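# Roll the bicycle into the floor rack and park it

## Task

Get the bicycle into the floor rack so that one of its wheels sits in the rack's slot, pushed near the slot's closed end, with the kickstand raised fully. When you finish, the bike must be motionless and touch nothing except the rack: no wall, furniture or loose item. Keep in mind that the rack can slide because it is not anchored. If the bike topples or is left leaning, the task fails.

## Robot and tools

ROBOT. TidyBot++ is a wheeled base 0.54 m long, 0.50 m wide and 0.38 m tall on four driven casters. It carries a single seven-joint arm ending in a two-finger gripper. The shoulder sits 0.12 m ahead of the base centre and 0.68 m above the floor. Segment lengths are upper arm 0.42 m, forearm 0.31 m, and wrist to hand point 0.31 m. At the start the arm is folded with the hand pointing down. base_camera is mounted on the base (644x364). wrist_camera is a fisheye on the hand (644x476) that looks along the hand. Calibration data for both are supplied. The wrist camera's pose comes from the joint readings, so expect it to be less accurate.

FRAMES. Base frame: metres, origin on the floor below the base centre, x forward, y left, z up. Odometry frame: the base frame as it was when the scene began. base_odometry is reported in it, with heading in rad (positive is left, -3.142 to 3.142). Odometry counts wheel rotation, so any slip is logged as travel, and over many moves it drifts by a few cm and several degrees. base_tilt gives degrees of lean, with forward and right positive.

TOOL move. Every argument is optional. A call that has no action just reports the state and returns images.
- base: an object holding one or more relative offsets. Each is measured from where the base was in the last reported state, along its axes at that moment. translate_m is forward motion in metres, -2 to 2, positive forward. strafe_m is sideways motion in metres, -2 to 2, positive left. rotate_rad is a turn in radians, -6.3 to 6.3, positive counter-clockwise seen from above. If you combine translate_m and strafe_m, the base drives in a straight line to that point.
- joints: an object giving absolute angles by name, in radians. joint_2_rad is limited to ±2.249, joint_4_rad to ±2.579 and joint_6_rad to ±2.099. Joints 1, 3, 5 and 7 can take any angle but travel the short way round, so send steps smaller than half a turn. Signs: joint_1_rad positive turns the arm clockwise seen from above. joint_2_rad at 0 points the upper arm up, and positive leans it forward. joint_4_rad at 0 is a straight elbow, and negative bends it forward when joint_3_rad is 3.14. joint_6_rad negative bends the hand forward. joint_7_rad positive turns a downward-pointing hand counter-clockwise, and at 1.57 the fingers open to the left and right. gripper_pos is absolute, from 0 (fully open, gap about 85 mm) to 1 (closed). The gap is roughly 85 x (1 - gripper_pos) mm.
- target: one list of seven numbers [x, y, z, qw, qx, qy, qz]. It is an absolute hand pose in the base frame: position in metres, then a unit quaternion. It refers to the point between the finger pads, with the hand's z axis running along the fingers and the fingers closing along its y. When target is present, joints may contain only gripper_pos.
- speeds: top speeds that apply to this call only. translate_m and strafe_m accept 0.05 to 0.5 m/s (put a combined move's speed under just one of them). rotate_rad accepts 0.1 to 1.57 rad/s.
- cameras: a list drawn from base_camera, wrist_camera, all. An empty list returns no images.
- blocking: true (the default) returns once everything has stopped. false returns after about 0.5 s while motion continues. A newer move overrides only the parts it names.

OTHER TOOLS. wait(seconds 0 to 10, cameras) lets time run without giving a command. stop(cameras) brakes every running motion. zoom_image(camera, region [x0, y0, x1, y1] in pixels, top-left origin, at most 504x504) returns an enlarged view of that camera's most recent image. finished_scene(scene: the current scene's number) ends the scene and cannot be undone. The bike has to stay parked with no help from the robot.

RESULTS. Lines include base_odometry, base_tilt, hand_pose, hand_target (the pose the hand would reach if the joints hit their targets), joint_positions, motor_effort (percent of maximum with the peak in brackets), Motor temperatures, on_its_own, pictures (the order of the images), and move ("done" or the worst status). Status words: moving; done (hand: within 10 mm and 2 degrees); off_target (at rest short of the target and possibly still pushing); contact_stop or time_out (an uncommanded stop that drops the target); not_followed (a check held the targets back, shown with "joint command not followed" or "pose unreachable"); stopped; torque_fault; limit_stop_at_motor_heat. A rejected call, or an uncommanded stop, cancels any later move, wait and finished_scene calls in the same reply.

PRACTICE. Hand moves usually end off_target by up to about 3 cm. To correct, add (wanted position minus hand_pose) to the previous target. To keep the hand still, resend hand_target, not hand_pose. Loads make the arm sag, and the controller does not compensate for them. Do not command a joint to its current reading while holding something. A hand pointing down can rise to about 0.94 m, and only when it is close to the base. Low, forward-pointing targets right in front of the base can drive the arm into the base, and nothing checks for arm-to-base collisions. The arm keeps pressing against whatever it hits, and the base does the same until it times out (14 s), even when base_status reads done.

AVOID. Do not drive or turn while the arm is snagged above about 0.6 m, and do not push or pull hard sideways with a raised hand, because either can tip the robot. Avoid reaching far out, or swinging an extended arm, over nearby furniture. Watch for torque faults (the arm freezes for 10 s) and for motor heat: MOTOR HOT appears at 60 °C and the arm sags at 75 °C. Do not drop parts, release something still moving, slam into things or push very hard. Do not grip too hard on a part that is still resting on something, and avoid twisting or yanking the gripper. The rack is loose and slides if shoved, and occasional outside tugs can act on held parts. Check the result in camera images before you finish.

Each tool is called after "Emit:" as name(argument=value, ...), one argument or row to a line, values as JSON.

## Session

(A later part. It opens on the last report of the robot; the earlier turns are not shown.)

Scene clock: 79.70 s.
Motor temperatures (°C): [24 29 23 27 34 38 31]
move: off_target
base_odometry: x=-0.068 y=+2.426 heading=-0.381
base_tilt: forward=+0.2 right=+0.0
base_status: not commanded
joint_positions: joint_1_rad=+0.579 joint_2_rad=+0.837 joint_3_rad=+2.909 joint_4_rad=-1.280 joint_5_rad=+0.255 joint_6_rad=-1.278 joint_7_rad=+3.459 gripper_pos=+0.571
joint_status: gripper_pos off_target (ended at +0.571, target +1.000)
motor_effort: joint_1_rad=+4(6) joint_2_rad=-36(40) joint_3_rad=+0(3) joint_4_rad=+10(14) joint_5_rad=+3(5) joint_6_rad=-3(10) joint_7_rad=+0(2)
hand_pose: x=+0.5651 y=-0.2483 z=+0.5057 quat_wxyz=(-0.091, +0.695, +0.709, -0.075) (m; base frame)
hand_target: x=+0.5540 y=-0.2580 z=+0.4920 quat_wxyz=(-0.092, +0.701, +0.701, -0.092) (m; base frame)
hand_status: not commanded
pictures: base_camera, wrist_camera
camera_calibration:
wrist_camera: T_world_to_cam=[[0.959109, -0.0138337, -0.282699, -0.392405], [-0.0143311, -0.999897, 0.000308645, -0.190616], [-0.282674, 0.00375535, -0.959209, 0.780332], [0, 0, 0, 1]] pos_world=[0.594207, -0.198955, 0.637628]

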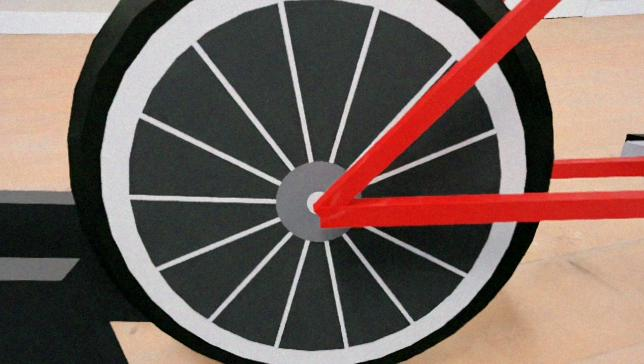

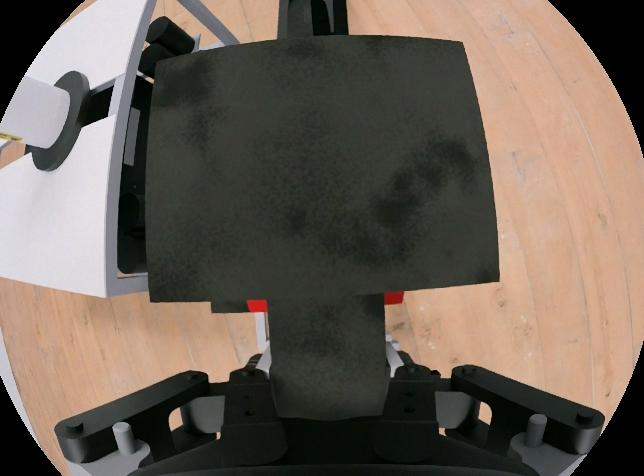

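Emit:
move(
  target=[0.50, -0.255, 0.54, -0.0555, 0.7049, 0.7049, -0.0555],
)

Emit:
move(
  target=[0.45, -0.255, 0.57, -0.0185, 0.7069, 0.7069, -0.0185],
)

Scene clock: 81.20 s.
Motor temperatures (°C): [25 29 23 27 34 38 31]
move: off_target
base_odometry: x=-0.068 y=+2.426 heading=-0.381
base_tilt: forward=+0.2 right=+0.0
base_status: not commanded
joint_positions: joint_1_rad=+0.660 joint_2_rad=+0.693 joint_3_rad=+2.877 joint_4_rad=-1.537 joint_5_rad=+0.237 joint_6_rad=-1.109 joint_7_rad=+3.459 gripper_pos=+0.573
joint_status: not commanded
motor_effort: joint_1_rad=+5(5) joint_2_rad=-44(44) joint_3_rad=+1(2) joint_4_rad=+11(12) joint_5_rad=+8(10) joint_6_rad=-12(13) joint_7_rad=+2(4)
hand_pose: x=+0.5176 y=-0.2351 z=+0.5152 quat_wxyz=(-0.071, +0.704, +0.705, -0.049) (m; base frame)
hand_target: x=+0.5000 y=-0.2550 z=+0.5400 quat_wxyz=(-0.056, +0.705, +0.705, -0.056) (m; base frame)
hand_status: off_target (0.036 m and 1.9 deg from the pose sent, 0.074 m and 4.8 deg at the start)
pictures: base_camera, wrist_camera
camera_calibration:
wrist_camera: T_world_to_cam=[[0.975339, -0.0302336, -0.21863, -0.38925], [-0.0326946, -0.999436, -0.00764637, -0.164443], [-0.218276, 0.0146058, -0.975778, 0.753706], [0, 0, 0, 1]] pos_world=[0.53879, -0.187127, 0.649091]

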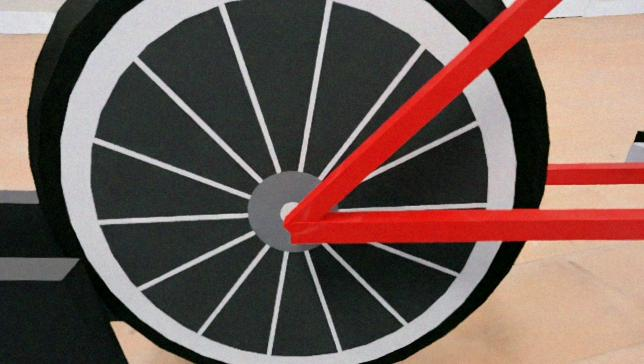

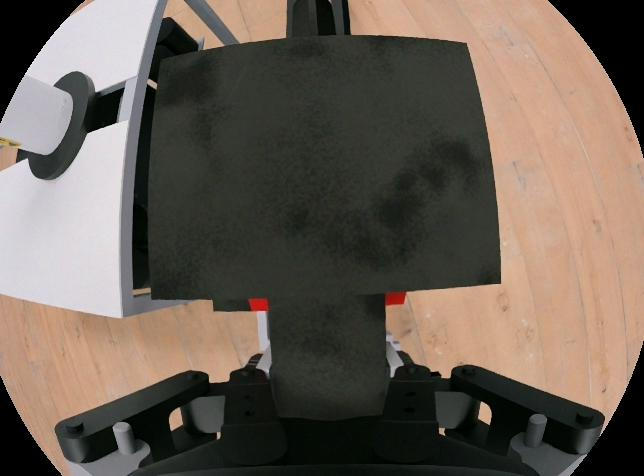

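Scene clock: 82.37 s.
Motor temperatures (°C): [25 29 23 27 34 38 31]
move: off_target
base_odometry: x=-0.068 y=+2.426 heading=-0.381
base_tilt: forward=+0.3 right=+0.1
base_status: not commanded
joint_positions: joint_1_rad=+0.778 joint_2_rad=+0.558 joint_3_rad=+2.877 joint_4_rad=-1.757 joint_5_rad=+0.178 joint_6_rad=-0.950 joint_7_rad=+3.588 gripper_pos=+0.575
joint_status: not commanded
motor_effort: joint_1_rad=+4(6) joint_2_rad=-48(49) joint_3_rad=+0(2) joint_4_rad=+15(16) joint_5_rad=+6(8) joint_6_rad=-16(18) joint_7_rad=+2(3)
hand_pose: x=+0.4640 y=-0.2374 z=+0.5237 quat_wxyz=(-0.047, +0.702, +0.711, -0.014) (m; base frame)
hand_target: x=+0.4500 y=-0.2550 z=+0.5700 quat_wxyz=(-0.018, +0.707, +0.707, -0.019) (m; base frame)
hand_status: off_target (0.051 m and 3.4 deg from the pose sent, 0.089 m and 6.9 deg at the start)
pictures: base_camera, wrist_camera
camera_calibration:
wrist_camera: T_world_to_cam=[[0.990136, -0.019147, -0.138796, -0.381274], [-0.0230385, -0.999384, -0.0264855, -0.163027], [-0.138204, 0.0294219, -0.989967, 0.724152], [0, 0, 0, 1]] pos_world=[0.473838, -0.191532, 0.659649]

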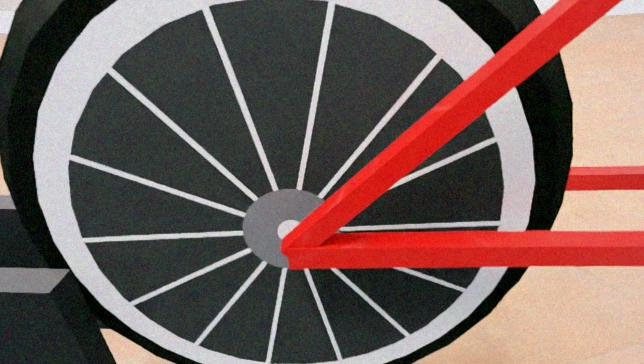

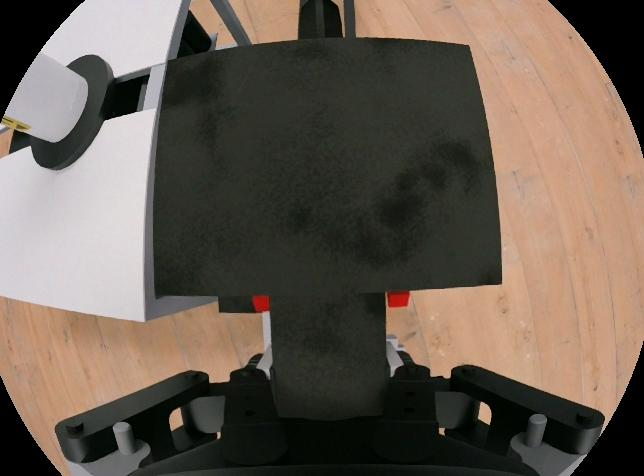

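Emit:
move(
  target=[0.45, -0.262, 0.62, 0.0, 0.7071, 0.7071, 0.0],
)

Emit:
zoom_image(
  camera="base_camera",
  region=[0, 0, 400, 364],
)

Scene clock: 83.50 s.
Motor temperatures (°C): [25 29 23 27 34 38 31]
move: off_target
base_odometry: x=-0.068 y=+2.426 heading=-0.381
base_tilt: forward=+0.3 right=+0.1
base_status: not commanded
joint_positions: joint_1_rad=+0.776 joint_2_rad=+0.547 joint_3_rad=+2.949 joint_4_rad=-1.757 joint_5_rad=+0.094 joint_6_rad=-0.952 joint_7_rad=+3.709 gripper_pos=+0.575
joint_status: not commanded
motor_effort: joint_1_rad=+5(5) joint_2_rad=-63(64) joint_3_rad=-1(2) joint_4_rad=+23(23) joint_5_rad=+4(5) joint_6_rad=-17(19) joint_7_rad=+1(3)
hand_pose: x=+0.4569 y=-0.2443 z=+0.5256 quat_wxyz=(-0.053, +0.699, +0.713, +0.003) (m; base frame)
hand_target: x=+0.4500 y=-0.2620 z=+0.6200 quat_wxyz=(+0.000, +0.707, +0.707, +0.000) (m; base frame)
hand_status: off_target (0.096 m and 6.2 deg from the pose sent, 0.100 m and 5.7 deg at the start)
pictures: base_camera, wrist_camera
camera_calibration:
wrist_camera: T_world_to_cam=[[0.992318, -0.00902419, -0.123381, -0.380726], [-0.0165097, -0.998075, -0.0597824, -0.15515], [-0.122604, 0.0613602, -0.990557, 0.726146], [0, 0, 0, 1]] pos_world=[0.464269, -0.202844, 0.663039]

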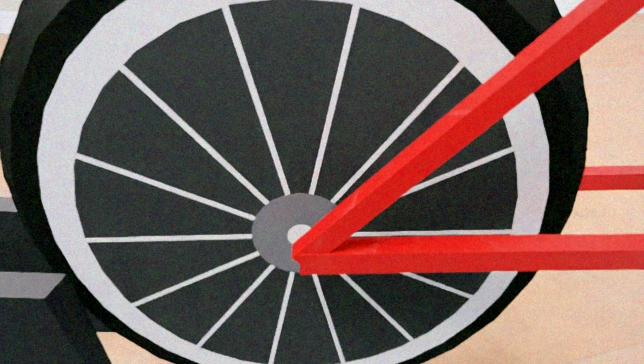

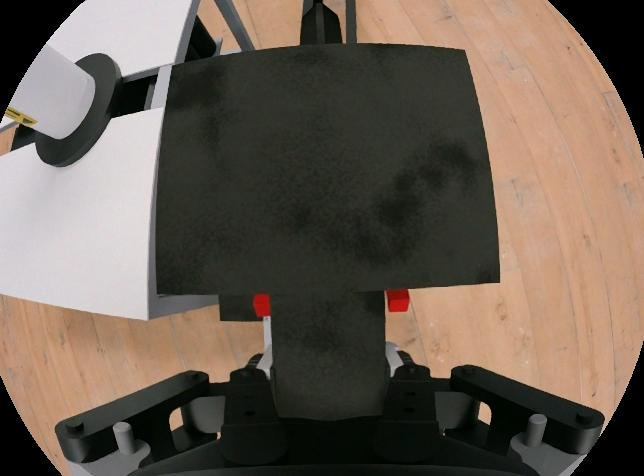

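Scaled by 1.260.

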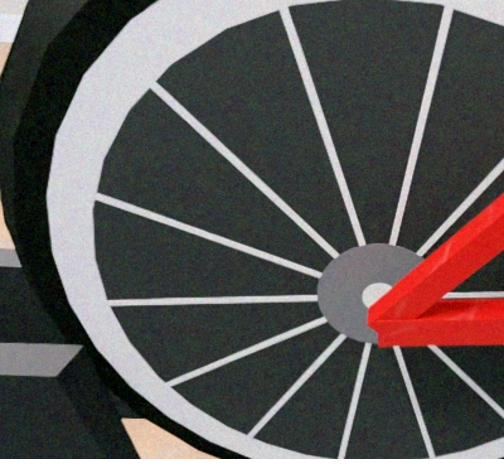

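Emit:
move(
  target=[0.46, -0.265, 0.68, 0.0, 0.7071, 0.7071, 0.0],
)

Emit:
zoom_image(
  camera="base_camera",
  region=[0, 0, 400, 364],
)

Scene clock: 84.70 s.
Motor temperatures (°C): [25 29 23 27 34 38 31]
move: off_target
base_odometry: x=-0.068 y=+2.426 heading=-0.381
base_tilt: forward=+0.3 right=+0.0
base_status: not commanded
joint_positions: joint_1_rad=+0.737 joint_2_rad=+0.555 joint_3_rad=+3.011 joint_4_rad=-1.657 joint_5_rad=+0.049 joint_6_rad=-1.090 joint_7_rad=+3.750 gripper_pos=+0.576
joint_status: not commanded
motor_effort: joint_1_rad=+3(5) joint_2_rad=-79(79) joint_3_rad=-1(2) joint_4_rad=+32(32) joint_5_rad=+5(6) joint_6_rad=-18(21) joint_7_rad=+0(2)
hand_pose: x=+0.4603 y=-0.2502 z=+0.5461 quat_wxyz=(-0.079, +0.700, +0.710, +0.000) (m; base frame)
hand_target: x=+0.4600 y=-0.2650 z=+0.6800 quat_wxyz=(+0.000, +0.707, +0.707, +0.000) (m; base frame)
hand_status: off_target (0.135 m and 9.1 deg from the pose sent, 0.156 m and 6.2 deg at the start)
pictures: base_camera, wrist_camera
camera_calibration:
wrist_camera: T_world_to_cam=[[0.986361, -0.0116065, -0.164185, -0.357267], [-0.0268444, -0.995498, -0.0908974, -0.137354], [-0.162391, 0.0940651, -0.982233, 0.769233], [0, 0, 0, 1]] pos_world=[0.473624, -0.21324, 0.684422]

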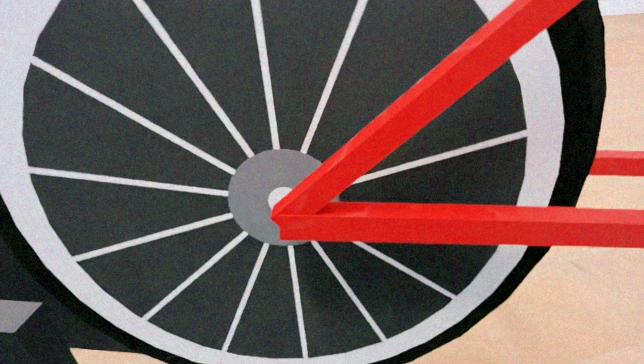

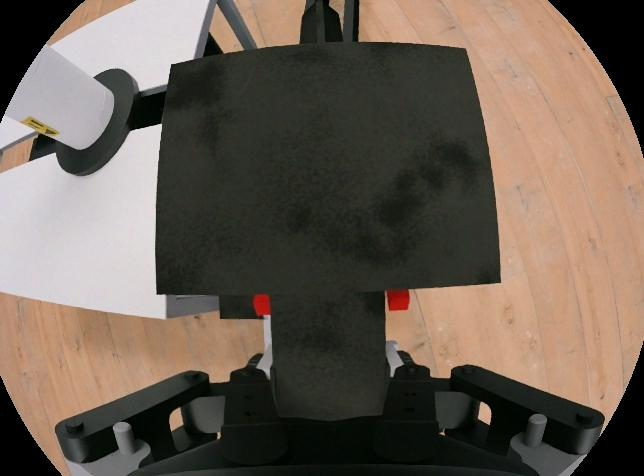

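Scaled by 1.260.

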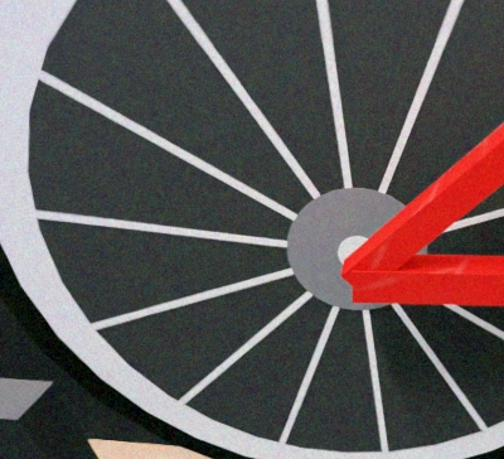

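Emit:
move(
  target=[0.45, -0.265, 0.69, 0.0739, 0.7032, 0.7032, 0.0739],
)

Emit:
zoom_image(
  camera="base_camera",
  region=[0, 0, 400, 364],
)

Scene clock: 86.20 s.
Motor temperatures (°C): [25 29 23 27 34 38 31]
move: off_target
base_odometry: x=-0.068 y=+2.426 heading=-0.381
base_tilt: forward=+0.3 right=+0.1
base_status: not commanded
joint_positions: joint_1_rad=+0.742 joint_2_rad=+0.450 joint_3_rad=+3.179 joint_4_rad=-1.784 joint_5_rad=-0.125 joint_6_rad=-1.010 joint_7_rad=+3.961 gripper_pos=+0.576
joint_status: not commanded
motor_effort: joint_1_rad=+0(4) joint_2_rad=-76(79) joint_3_rad=-3(3) joint_4_rad=+29(32) joint_5_rad=+0(5) joint_6_rad=-21(22) joint_7_rad=+1(1)
hand_pose: x=+0.4271 y=-0.2576 z=+0.5584 quat_wxyz=(-0.050, +0.716, +0.695, +0.043) (m; base frame)
hand_target: x=+0.4500 y=-0.2650 z=+0.6900 quat_wxyz=(+0.074, +0.703, +0.703, +0.074) (m; base frame)
hand_status: off_target (0.134 m and 14.8 deg from the pose sent, 0.145 m and 19.5 deg at the start)
pictures: base_camera, wrist_camera
camera_calibration:
wrist_camera: T_world_to_cam=[[0.996006, -0.0590503, -0.0669695, -0.393211], [-0.0664489, -0.991227, -0.11425, -0.113511], [-0.0596355, 0.118244, -0.991192, 0.744002], [0, 0, 0, 1]] pos_world=[0.428467, -0.223708, 0.698147]

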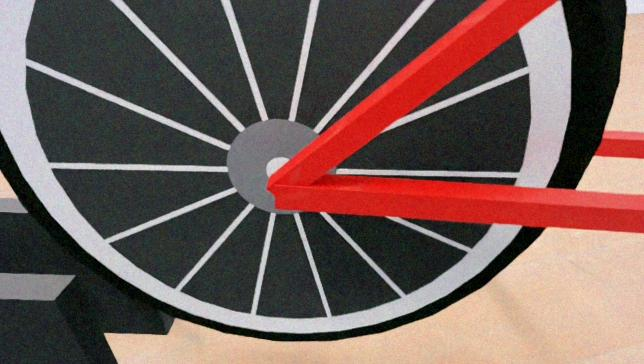

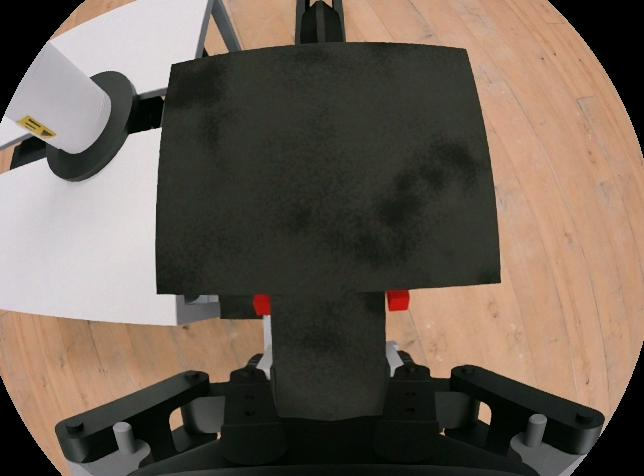

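Scaled by 1.260.

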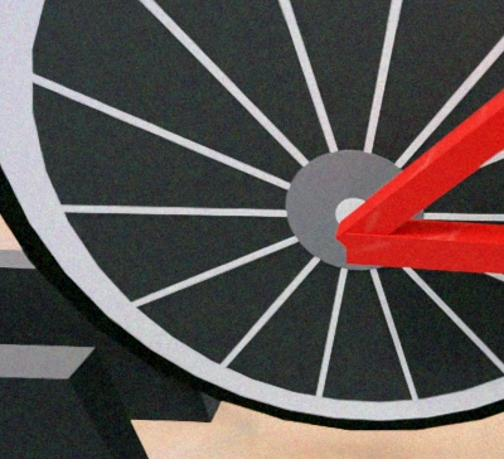

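Emit:
move(
  base={"strafe_m": 0.08},
  speeds={"strafe_m": 0.1},
)

Emit:
zoom_image(
  camera="wrist_camera",
  region=[200, 0, 450, 100],
)

Scene clock: 87.70 s.
Motor temperatures (°C): [25 29 23 27 34 38 31]
move: done
base_odometry: x=-0.038 y=+2.500 heading=-0.381
base_tilt: forward=+0.3 right=+0.0
base_status: done
joint_positions: joint_1_rad=+0.740 joint_2_rad=+0.446 joint_3_rad=+3.184 joint_4_rad=-1.792 joint_5_rad=-0.134 joint_6_rad=-1.008 joint_7_rad=+3.966 gripper_pos=+0.576
joint_status: not commanded
motor_effort: joint_1_rad=+1(4) joint_2_rad=-75(77) joint_3_rad=-1(4) joint_4_rad=+30(31) joint_5_rad=-1(2) joint_6_rad=-21(23) joint_7_rad=+1(2)
hand_pose: x=+0.4262 y=-0.2550 z=+0.5583 quat_wxyz=(-0.051, +0.717, +0.694, +0.046) (m; base frame)
hand_target: x=+0.4500 y=-0.2650 z=+0.6900 quat_wxyz=(+0.074, +0.703, +0.703, +0.074) (m; base frame)
hand_status: not commanded
pictures: base_camera, wrist_camera
camera_calibration:
wrist_camera: T_world_to_cam=[[0.995999, -0.0622012, -0.064164, -0.394496], [-0.0695519, -0.99039, -0.11954, -0.106489], [-0.0561119, 0.123524, -0.990754, 0.743059], [0, 0, 0, 1]] pos_world=[0.427205, -0.22179, 0.698146]

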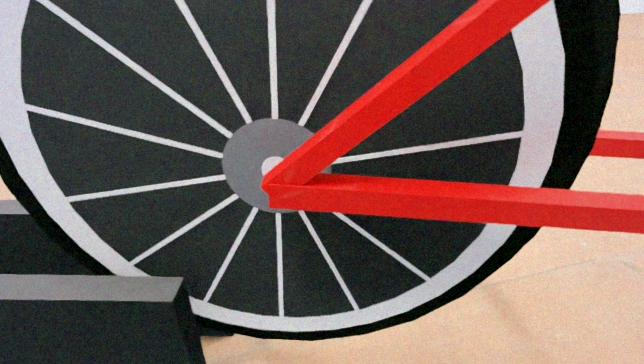

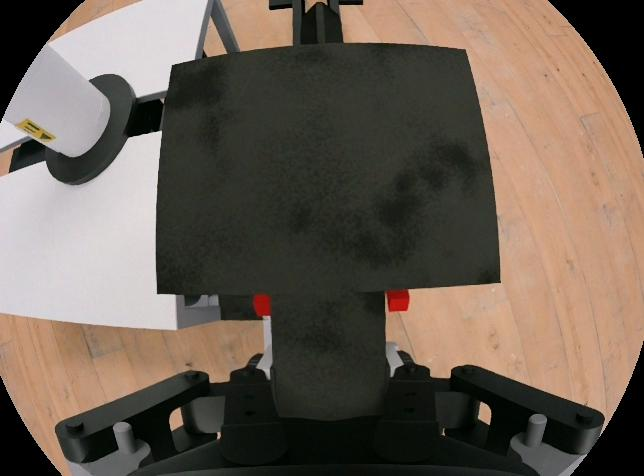

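Scaled by 2.016.

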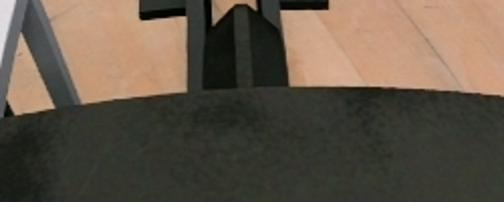

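Emit:
move(
  base={"strafe_m": 0.16},
  speeds={"strafe_m": 0.12},
)

Scene clock: 89.87 s.
Motor temperatures (°C): [25 30 23 27 34 38 31]
move: done
base_odometry: x=+0.022 y=+2.649 heading=-0.381
base_tilt: forward=+0.3 right=+0.1
base_status: done
joint_positions: joint_1_rad=+0.742 joint_2_rad=+0.445 joint_3_rad=+3.191 joint_4_rad=-1.796 joint_5_rad=-0.140 joint_6_rad=-1.003 joint_7_rad=+3.968 gripper_pos=+0.576
joint_status: not commanded
motor_effort: joint_1_rad=+1(4) joint_2_rad=-75(76) joint_3_rad=-2(5) joint_4_rad=+30(32) joint_5_rad=+0(2) joint_6_rad=-20(23) joint_7_rad=+2(3)
hand_pose: x=+0.4250 y=-0.2567 z=+0.5579 quat_wxyz=(-0.049, +0.720, +0.690, +0.048) (m; base frame)
hand_target: x=+0.4500 y=-0.2650 z=+0.6900 quat_wxyz=(+0.074, +0.703, +0.703, +0.074) (m; base frame)
hand_status: not commanded
pictures: base_camera, wrist_camera
camera_calibration:
wrist_camera: T_world_to_cam=[[0.995574, -0.0717449, -0.0606979, -0.397645], [-0.0785634, -0.989825, -0.118635, -0.104802], [-0.0515689, 0.122878, -0.991081, 0.740906], [0, 0, 0, 1]] pos_world=[0.425859, -0.223306, 0.697728]

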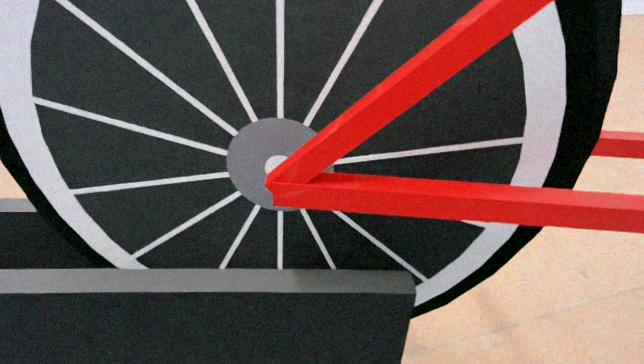

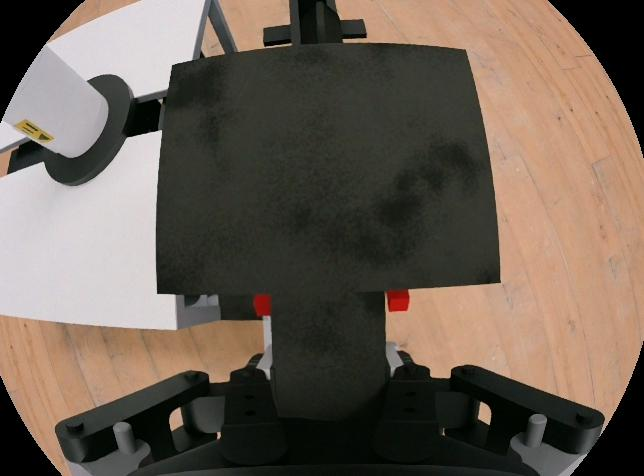

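Emit:
move(
  base={"strafe_m": 0.13},
  speeds={"strafe_m": 0.12},
)

Scene clock: 91.60 s.
Motor temperatures (°C): [25 30 23 27 34 38 31]
move: done
base_odometry: x=+0.070 y=+2.770 heading=-0.381
base_tilt: forward=+0.2 right=+0.0
base_status: done
joint_positions: joint_1_rad=+0.744 joint_2_rad=+0.444 joint_3_rad=+3.195 joint_4_rad=-1.799 joint_5_rad=-0.144 joint_6_rad=-0.999 joint_7_rad=+3.970 gripper_pos=+0.576
joint_status: not commanded
motor_effort: joint_1_rad=+1(4) joint_2_rad=-75(76) joint_3_rad=-2(5) joint_4_rad=+30(31) joint_5_rad=+0(2) joint_6_rad=-20(22) joint_7_rad=+2(3)
hand_pose: x=+0.4244 y=-0.2578 z=+0.5575 quat_wxyz=(-0.048, +0.722, +0.688, +0.048) (m; base frame)
hand_target: x=+0.4500 y=-0.2650 z=+0.6900 quat_wxyz=(+0.074, +0.703, +0.703, +0.074) (m; base frame)
hand_status: not commanded
pictures: base_camera, wrist_camera
camera_calibration:
wrist_camera: T_world_to_cam=[[0.995272, -0.0776803, -0.058305, -0.399834], [-0.0841304, -0.989462, -0.117844, -0.103993], [-0.0485365, 0.122192, -0.991319, 0.739341], [0, 0, 0, 1]] pos_world=[0.42508, -0.224298, 0.697355]

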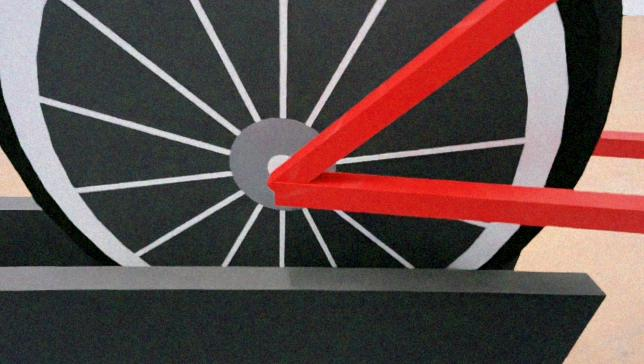

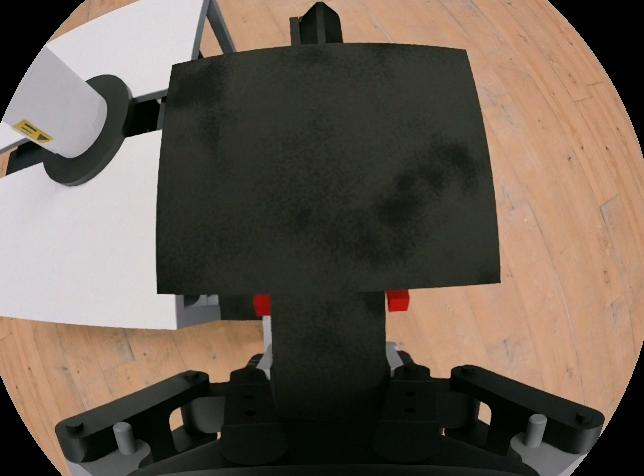

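Emit:
move(
  base={"strafe_m": 0.02},
  speeds={"strafe_m": 0.1},
  target=[0.45, -0.265, 0.63, 0.0739, 0.7032, 0.7032, 0.0739],
)

Emit:
move(
  target=[0.45, -0.265, 0.58, 0.05, 0.7053, 0.7053, 0.05],
)

Scene clock: 92.93 s.
Motor temperatures (°C): [25 30 23 27 34 38 31]
move: off_target
base_odometry: x=+0.078 y=+2.788 heading=-0.381
base_tilt: forward=+0.3 right=+0.0
base_status: done
joint_positions: joint_1_rad=+0.847 joint_2_rad=+0.444 joint_3_rad=+3.076 joint_4_rad=-1.906 joint_5_rad=-0.144 joint_6_rad=-0.874 joint_7_rad=+3.973 gripper_pos=+0.576
joint_status: not commanded
motor_effort: joint_1_rad=+2(2) joint_2_rad=-66(77) joint_3_rad=-4(4) joint_4_rad=+26(30) joint_5_rad=-3(4) joint_6_rad=-14(21) joint_7_rad=+2(5)
hand_pose: x=+0.4150 y=-0.2410 z=+0.5340 quat_wxyz=(-0.040, +0.723, +0.686, +0.068) (m; base frame)
hand_target: x=+0.4500 y=-0.2650 z=+0.6300 quat_wxyz=(+0.074, +0.703, +0.703, +0.074) (m; base frame)
hand_status: off_target (0.105 m and 13.4 deg from the pose sent, 0.077 m and 14.6 deg at the start)
pictures: base_camera, wrist_camera
camera_calibration:
wrist_camera: T_world_to_cam=[[0.996309, -0.0834097, -0.0203, -0.412714], [-0.085412, -0.98688, -0.13701, -0.0795573], [-0.00860577, 0.138238, -0.990362, 0.700294], [0, 0, 0, 1]] pos_world=[0.410422, -0.209745, 0.674266]

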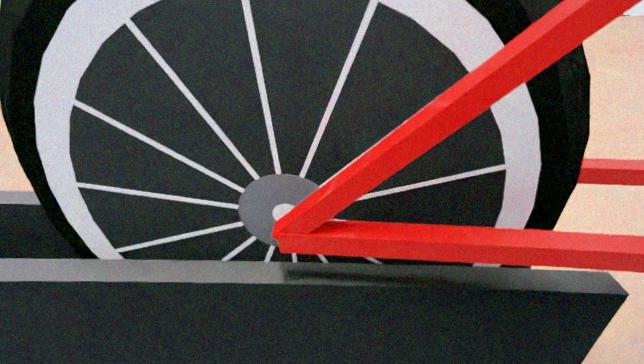

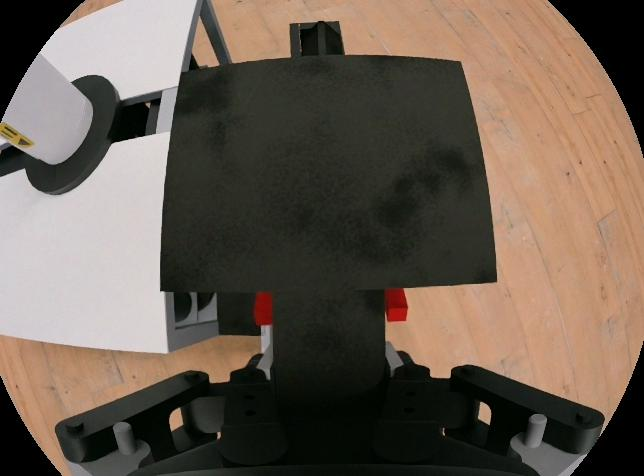

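Scene clock: 94.13 s.
Motor temperatures (°C): [25 30 23 27 34 38 31]
move: off_target
base_odometry: x=+0.078 y=+2.788 heading=-0.381
base_tilt: forward=+0.2 right=+0.0
base_status: not commanded
joint_positions: joint_1_rad=+0.969 joint_2_rad=+0.469 joint_3_rad=+2.882 joint_4_rad=-1.918 joint_5_rad=-0.025 joint_6_rad=-0.840 joint_7_rad=+3.854 gripper_pos=+0.576
joint_status: not commanded
motor_effort: joint_1_rad=+0(2) joint_2_rad=-51(66) joint_3_rad=-6(7) joint_4_rad=+22(27) joint_5_rad=-1(3) joint_6_rad=-7(15) joint_7_rad=+2(4)
hand_pose: x=+0.4169 y=-0.2349 z=+0.5264 quat_wxyz=(-0.041, +0.718, +0.692, +0.065) (m; base frame)
hand_target: x=+0.4500 y=-0.2650 z=+0.5800 quat_wxyz=(+0.050, +0.705, +0.705, +0.050) (m; base frame)
hand_status: off_target (0.070 m and 10.7 deg from the pose sent, 0.063 m and 10.9 deg at the start)
pictures: base_camera, wrist_camera
camera_calibration:
wrist_camera: T_world_to_cam=[[0.997359, -0.0685263, -0.0240531, -0.409192], [-0.0711273, -0.988579, -0.132865, -0.082957], [-0.0146737, 0.134225, -0.990842, 0.693762], [0, 0, 0, 1]] pos_world=[0.412391, -0.20317, 0.666544]

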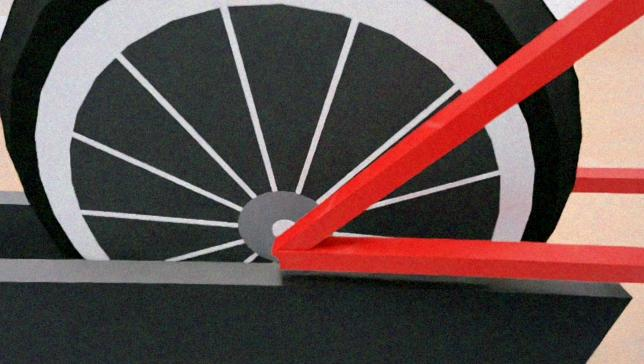

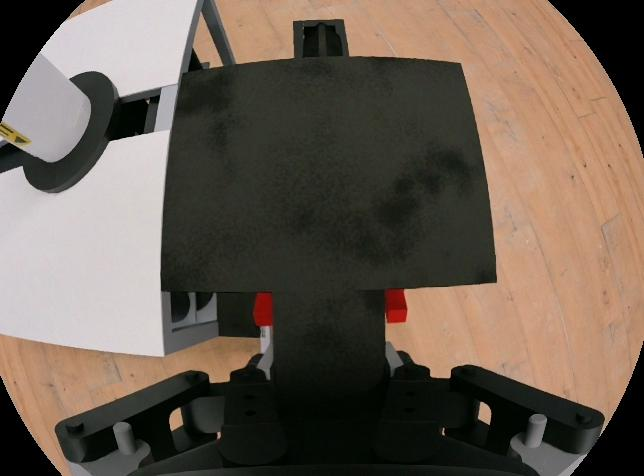

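Emit:
move(
  base={"strafe_m": 0.03},
  speeds={"strafe_m": 0.1},
  target=[0.44, -0.26, 0.545, 0.0, 0.7071, 0.7071, 0.0],
)

Emit:
zoom_image(
  camera="wrist_camera",
  region=[200, 0, 450, 100],
)

Scene clock: 95.53 s.
Motor temperatures (°C): [25 30 23 27 34 38 31]
move: off_target
base_odometry: x=+0.089 y=+2.816 heading=-0.380
base_tilt: forward=+0.2 right=+0.0
base_status: done
joint_positions: joint_1_rad=+0.931 joint_2_rad=+0.490 joint_3_rad=+2.859 joint_4_rad=-1.874 joint_5_rad=+0.111 joint_6_rad=-0.837 joint_7_rad=+3.681 gripper_pos=+0.576
joint_status: not commanded
motor_effort: joint_1_rad=-1(2) joint_2_rad=-39(51) joint_3_rad=-4(7) joint_4_rad=+14(22) joint_5_rad=+4(4) joint_6_rad=-5(9) joint_7_rad=+2(3)
hand_pose: x=+0.4285 y=-0.2552 z=+0.5257 quat_wxyz=(-0.023, +0.729, +0.684, +0.021) (m; base frame)
hand_target: x=+0.4400 y=-0.2600 z=+0.5450 quat_wxyz=(+0.000, +0.707, +0.707, +0.000) (m; base frame)
hand_status: off_target (0.023 m and 5.1 deg from the pose sent, 0.039 m and 9.0 deg at the start)
pictures: base_camera, wrist_camera
camera_calibration:
wrist_camera: T_world_to_cam=[[0.99379, -0.095993, -0.05628, -0.410748], [-0.0985303, -0.994153, -0.0441853, -0.138574], [-0.0517094, 0.0494562, -0.997437, 0.693674], [0, 0, 0, 1]] pos_world=[0.430412, -0.211499, 0.662656]

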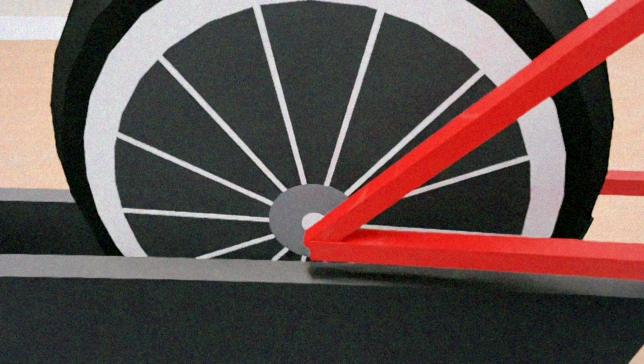

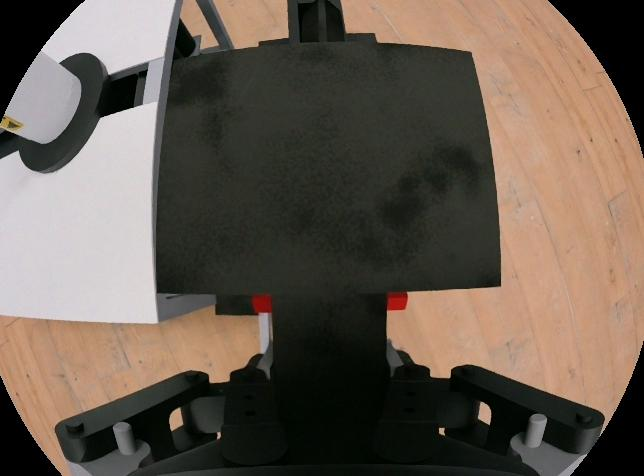

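Scaled by 2.016.

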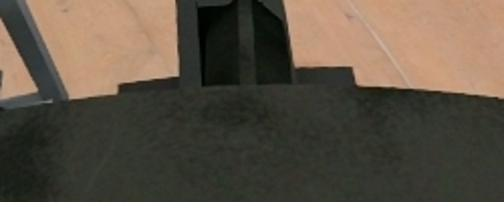

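Emit:
move(
  joints={"gripper_pos": 0.0},
)

Emit:
move(
  target=[0.43, -0.26, 0.66, 0.0, 0.7071, 0.7071, 0.0],
)

Scene clock: 97.00 s.
Motor temperatures (°C): [25 30 23 27 34 38 31]
move: done
base_odometry: x=+0.089 y=+2.816 heading=-0.380
base_tilt: forward=+0.2 right=+0.0
base_status: not commanded
joint_positions: joint_1_rad=+0.924 joint_2_rad=+0.452 joint_3_rad=+2.845 joint_4_rad=-1.850 joint_5_rad=+0.141 joint_6_rad=-0.836 joint_7_rad=+3.681 gripper_pos=+0.000
joint_status: all done
motor_effort: joint_1_rad=+1(3) joint_2_rad=-27(39) joint_3_rad=-3(4) joint_4_rad=+13(15) joint_5_rad=+1(5) joint_6_rad=+0(8) joint_7_rad=+1(2)
hand_pose: x=+0.4435 y=-0.2669 z=+0.5469 quat_wxyz=(+0.012, +0.716, +0.698, +0.013) (m; base frame)
hand_target: x=+0.4400 y=-0.2600 z=+0.5450 quat_wxyz=(+0.000, +0.707, +0.707, +0.000) (m; base frame)
hand_status: not commanded
pictures: base_camera, wrist_camera
camera_calibration:
wrist_camera: T_world_to_cam=[[0.997938, -0.0622535, -0.0156161, -0.440658], [-0.0620479, -0.997984, 0.0133266, -0.196418], [-0.0164142, -0.0123302, -0.999789, 0.685347], [0, 0, 0, 1]] pos_world=[0.438812, -0.215004, 0.680939]

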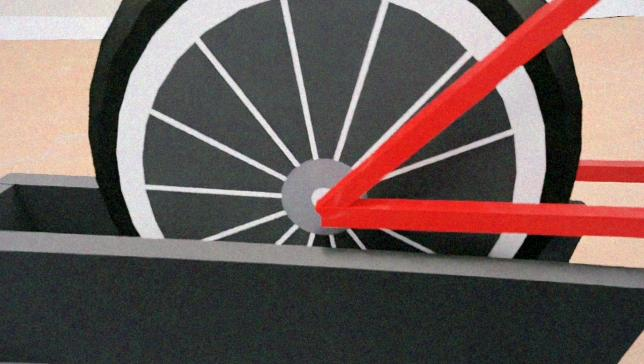

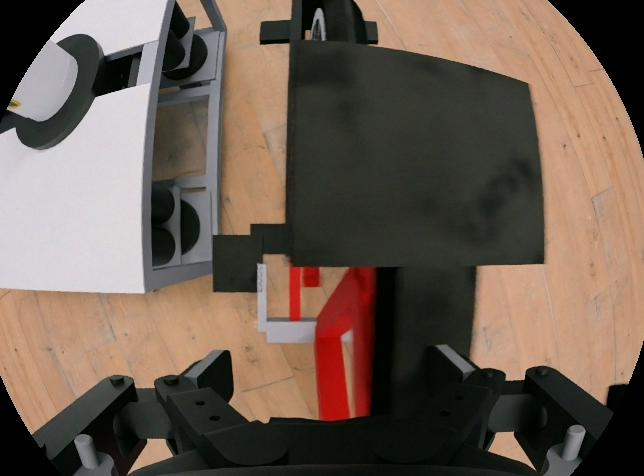

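Scene clock: 98.37 s.
Motor temperatures (°C): [25 30 23 27 34 38 31]
move: off_target
base_odometry: x=+0.089 y=+2.816 heading=-0.380
base_tilt: forward=+0.3 right=+0.0
base_status: not commanded
joint_positions: joint_1_rad=+0.747 joint_2_rad=+0.279 joint_3_rad=+3.074 joint_4_rad=-1.685 joint_5_rad=+0.060 joint_6_rad=-1.124 joint_7_rad=+3.790 gripper_pos=+0.000
joint_status: not commanded
motor_effort: joint_1_rad=+1(1) joint_2_rad=-25(29) joint_3_rad=+0(3) joint_4_rad=+16(16) joint_5_rad=+2(2) joint_6_rad=+0(1) joint_7_rad=+1(1)
hand_pose: x=+0.4372 y=-0.2781 z=+0.6555 quat_wxyz=(+0.029, +0.710, +0.703, -0.015) (m; base frame)
hand_target: x=+0.4300 y=-0.2600 z=+0.6600 quat_wxyz=(+0.000, +0.707, +0.707, +0.000) (m; base frame)
hand_status: off_target (0.020 m and 3.8 deg from the pose sent, 0.114 m and 2.5 deg at the start)
pictures: base_camera, wrist_camera
camera_calibration:
wrist_camera: T_world_to_cam=[[0.998362, -0.0499925, -0.0278218, -0.422086], [-0.047663, -0.995744, 0.0788849, -0.258096], [-0.031647, -0.0774296, -0.996495, 0.780076], [0, 0, 0, 1]] pos_world=[0.43378, -0.217698, 0.785958]

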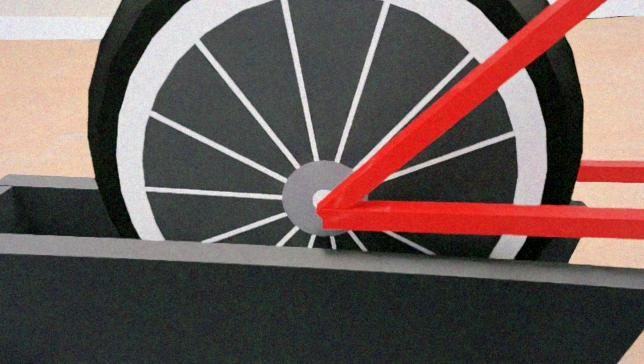

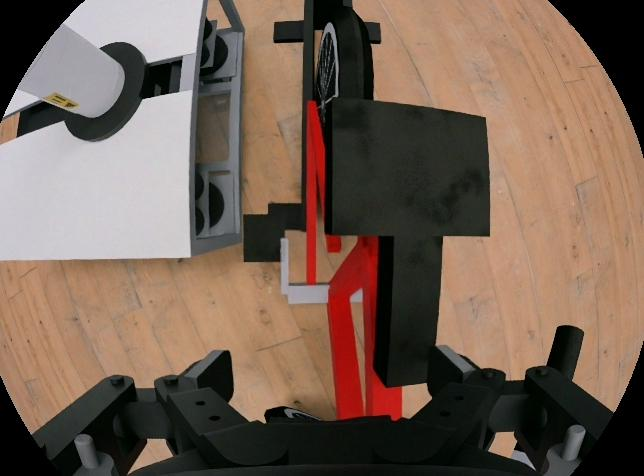

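Emit:
move(
  joints={"joint_1_rad": 0.0, "joint_2_rad": -0.5, "joint_3_rad": 3.111, "joint_4_rad": -2.4, "joint_5_rad": 0.018, "joint_6_rad": -0.4, "joint_7_rad": 1.54, "gripper_pos": 1.0},
  cameras=[],
)

Emit:
move(
  base={"translate_m": -0.217, "strafe_m": 0.434},
)

Emit:
move(
  base={"rotate_rad": -1.19},
)

Scene clock: 102.30 s.
Motor temperatures (°C): [25 30 23 27 34 38 31]
move: done
base_odometry: x=+0.089 y=+2.816 heading=-0.380
base_tilt: forward=+0.2 right=+0.0
base_status: not commanded
joint_positions: joint_1_rad=+0.017 joint_2_rad=-0.485 joint_3_rad=+3.082 joint_4_rad=-2.384 joint_5_rad=+0.059 joint_6_rad=-0.471 joint_7_rad=+1.582 gripper_pos=+0.999
joint_status: all done
motor_effort: joint_1_rad=+1(2) joint_2_rad=-1(27) joint_3_rad=+1(2) joint_4_rad=+20(22) joint_5_rad=+1(3) joint_6_rad=+5(7) joint_7_rad=+1(2)
hand_pose: x=+0.4369 y=+0.0057 z=+0.7295 quat_wxyz=(+0.030, +0.925, +0.046, +0.376) (m; base frame)
hand_target: x=+0.4465 y=+0.0088 z=+0.7418 quat_wxyz=(+0.002, +0.913, +0.007, +0.409) (m; base frame)
hand_status: not commanded
pictures: none
No camera images: "cameras" was empty.

Scene clock: 104.63 s.
Motor temperatures (°C): [25 30 23 27 34 38 31]
move: done
base_odometry: x=+0.049 y=+3.300 heading=-0.381
base_tilt: forward=+0.3 right=+0.0
base_status: done
joint_positions: joint_1_rad=+0.017 joint_2_rad=-0.487 joint_3_rad=+3.087 joint_4_rad=-2.384 joint_5_rad=+0.059 joint_6_rad=-0.469 joint_7_rad=+1.579 gripper_pos=+0.999
joint_status: not commanded
motor_effort: joint_1_rad=+1(1) joint_2_rad=-1(2) joint_3_rad=+0(2) joint_4_rad=+20(21) joint_5_rad=+1(3) joint_6_rad=+6(7) joint_7_rad=+1(1)
hand_pose: x=+0.4372 y=+0.0045 z=+0.7304 quat_wxyz=(+0.030, +0.924, +0.043, +0.378) (m; base frame)
hand_target: x=+0.4465 y=+0.0088 z=+0.7418 quat_wxyz=(+0.002, +0.913, +0.007, +0.409) (m; base frame)
hand_status: not commanded
pictures: base_camera, wrist_camera
camera_calibration:
wrist_camera: T_world_to_cam=[[0.0656255, -0.99753, 0.0250453, -0.0325068], [-0.725061, -0.0649143, -0.685619, 0.867758], [0.685551, 0.0268347, -0.72753, 0.366042], [0, 0, 0, 1]] pos_world=[0.38037, 0.0140808, 0.862072]

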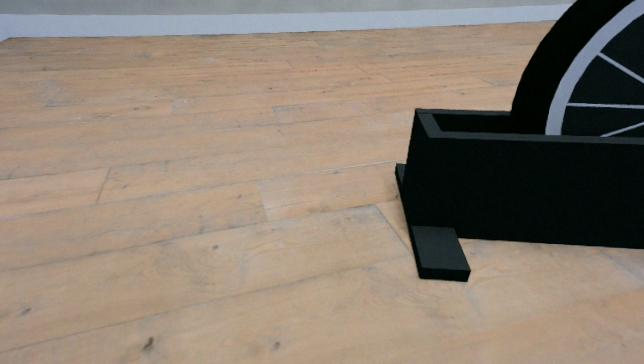

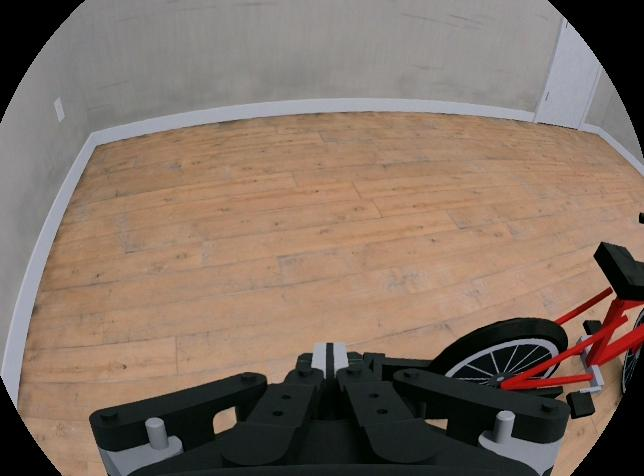

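Scene clock: 106.67 s.
Motor temperatures (°C): [25 30 23 27 34 38 31]
move: done
base_odometry: x=+0.049 y=+3.300 heading=-1.570
base_tilt: forward=+0.2 right=+0.0
base_status: done
joint_positions: joint_1_rad=+0.014 joint_2_rad=-0.487 joint_3_rad=+3.090 joint_4_rad=-2.384 joint_5_rad=+0.059 joint_6_rad=-0.467 joint_7_rad=+1.579 gripper_pos=+0.999
joint_status: not commanded
motor_effort: joint_1_rad=+1(2) joint_2_rad=-1(2) joint_3_rad=+1(2) joint_4_rad=+20(20) joint_5_rad=+2(2) joint_6_rad=+6(7) joint_7_rad=+1(1)
hand_pose: x=+0.4378 y=+0.0045 z=+0.7309 quat_wxyz=(+0.029, +0.924, +0.042, +0.379) (m; base frame)
hand_target: x=+0.4465 y=+0.0088 z=+0.7418 quat_wxyz=(+0.002, +0.913, +0.007, +0.409) (m; base frame)
hand_status: not commanded
pictures: base_camera, wrist_camera
camera_calibration:
wrist_camera: T_world_to_cam=[[0.0656863, -0.997563, 0.023526, -0.0314556], [-0.723474, -0.0638495, -0.687392, 0.869097], [0.687219, 0.0281319, -0.725905, 0.364129], [0, 0, 0, 1]] pos_world=[0.380599, 0.0138688, 0.862474]

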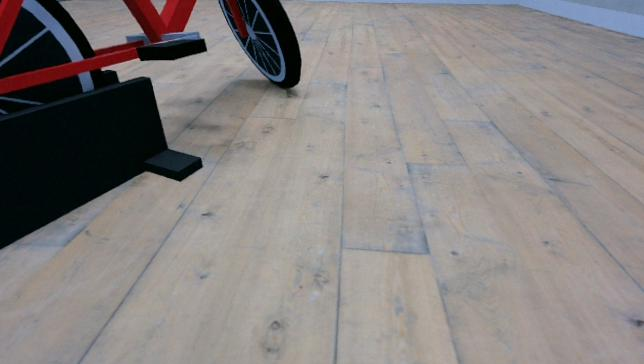

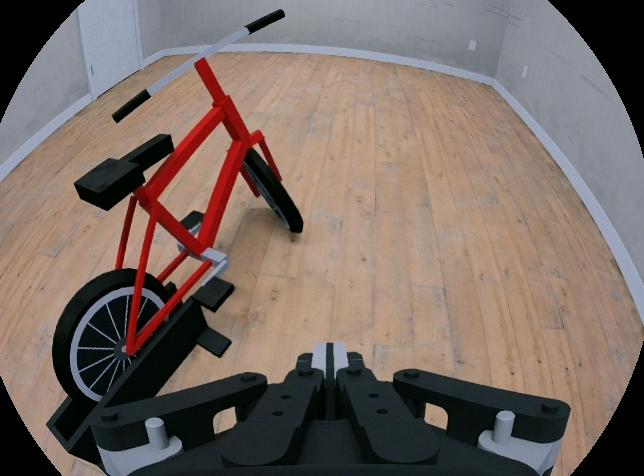

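Emit:
move(
  base={"translate_m": -0.12, "strafe_m": 0.8},
  cameras=[],
)

Emit:
move(
  base={"rotate_rad": -0.385},
  joints={"joint_6_rad": -0.7},
)

Scene clock: 111.20 s.
Motor temperatures (°C): [25 30 23 27 34 38 31]
move: done
base_odometry: x=+0.849 y=+3.421 heading=-1.570
base_tilt: forward=+0.2 right=+0.0
base_status: done
joint_positions: joint_1_rad=+0.014 joint_2_rad=-0.487 joint_3_rad=+3.090 joint_4_rad=-2.384 joint_5_rad=+0.059 joint_6_rad=-0.467 joint_7_rad=+1.579 gripper_pos=+0.999
joint_status: not commanded
motor_effort: joint_1_rad=+1(1) joint_2_rad=-1(2) joint_3_rad=+1(2) joint_4_rad=+20(21) joint_5_rad=+1(2) joint_6_rad=+6(6) joint_7_rad=+1(1)
hand_pose: x=+0.4378 y=+0.0043 z=+0.7309 quat_wxyz=(+0.029, +0.924, +0.042, +0.379) (m; base frame)
hand_target: x=+0.4465 y=+0.0088 z=+0.7418 quat_wxyz=(+0.002, +0.913, +0.007, +0.409) (m; base frame)
hand_status: not commanded
pictures: none
No camera images: "cameras" was empty.

Scene clock: 112.47 s.
Motor temperatures (°C): [25 30 23 27 34 38 31]
move: done
base_odometry: x=+0.849 y=+3.421 heading=-1.954
base_tilt: forward=+0.2 right=+0.0
base_status: done
joint_positions: joint_1_rad=+0.013 joint_2_rad=-0.487 joint_3_rad=+3.091 joint_4_rad=-2.397 joint_5_rad=+0.059 joint_6_rad=-0.684 joint_7_rad=+1.579 gripper_pos=+0.999
joint_status: all done
motor_effort: joint_1_rad=+1(2) joint_2_rad=+0(2) joint_3_rad=+1(2) joint_4_rad=+19(22) joint_5_rad=+1(2) joint_6_rad=+4(6) joint_7_rad=+1(1)
hand_pose: x=+0.3805 y=-0.0018 z=+0.6836 quat_wxyz=(+0.032, +0.961, +0.039, +0.271) (m; base frame)
hand_target: x=+0.3749 y=+0.0046 z=+0.6825 quat_wxyz=(+0.007, +0.963, +0.005, +0.268) (m; base frame)
hand_status: not commanded
pictures: base_camera, wrist_camera
camera_calibration:
wrist_camera: T_world_to_cam=[[0.0532013, -0.998367, 0.0208098, -0.0262263], [-0.861268, -0.0564219, -0.505009, 0.722527], [0.505358, 0.00894429, -0.862863, 0.532073], [0, 0, 0, 1]] pos_world=[0.354797, 0.00982383, 0.824535]

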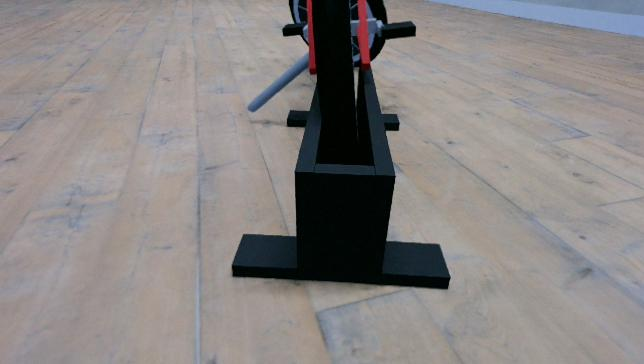

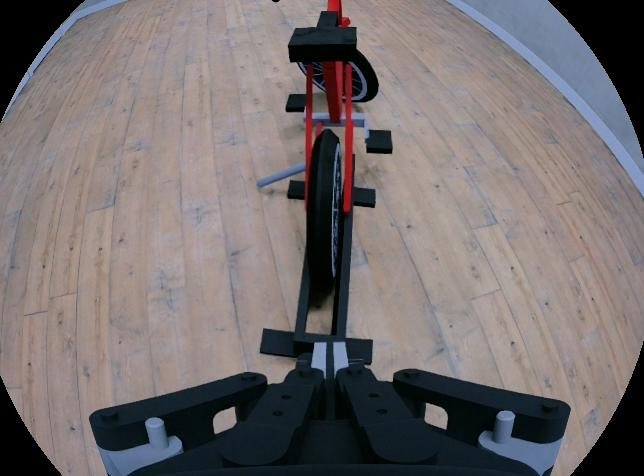

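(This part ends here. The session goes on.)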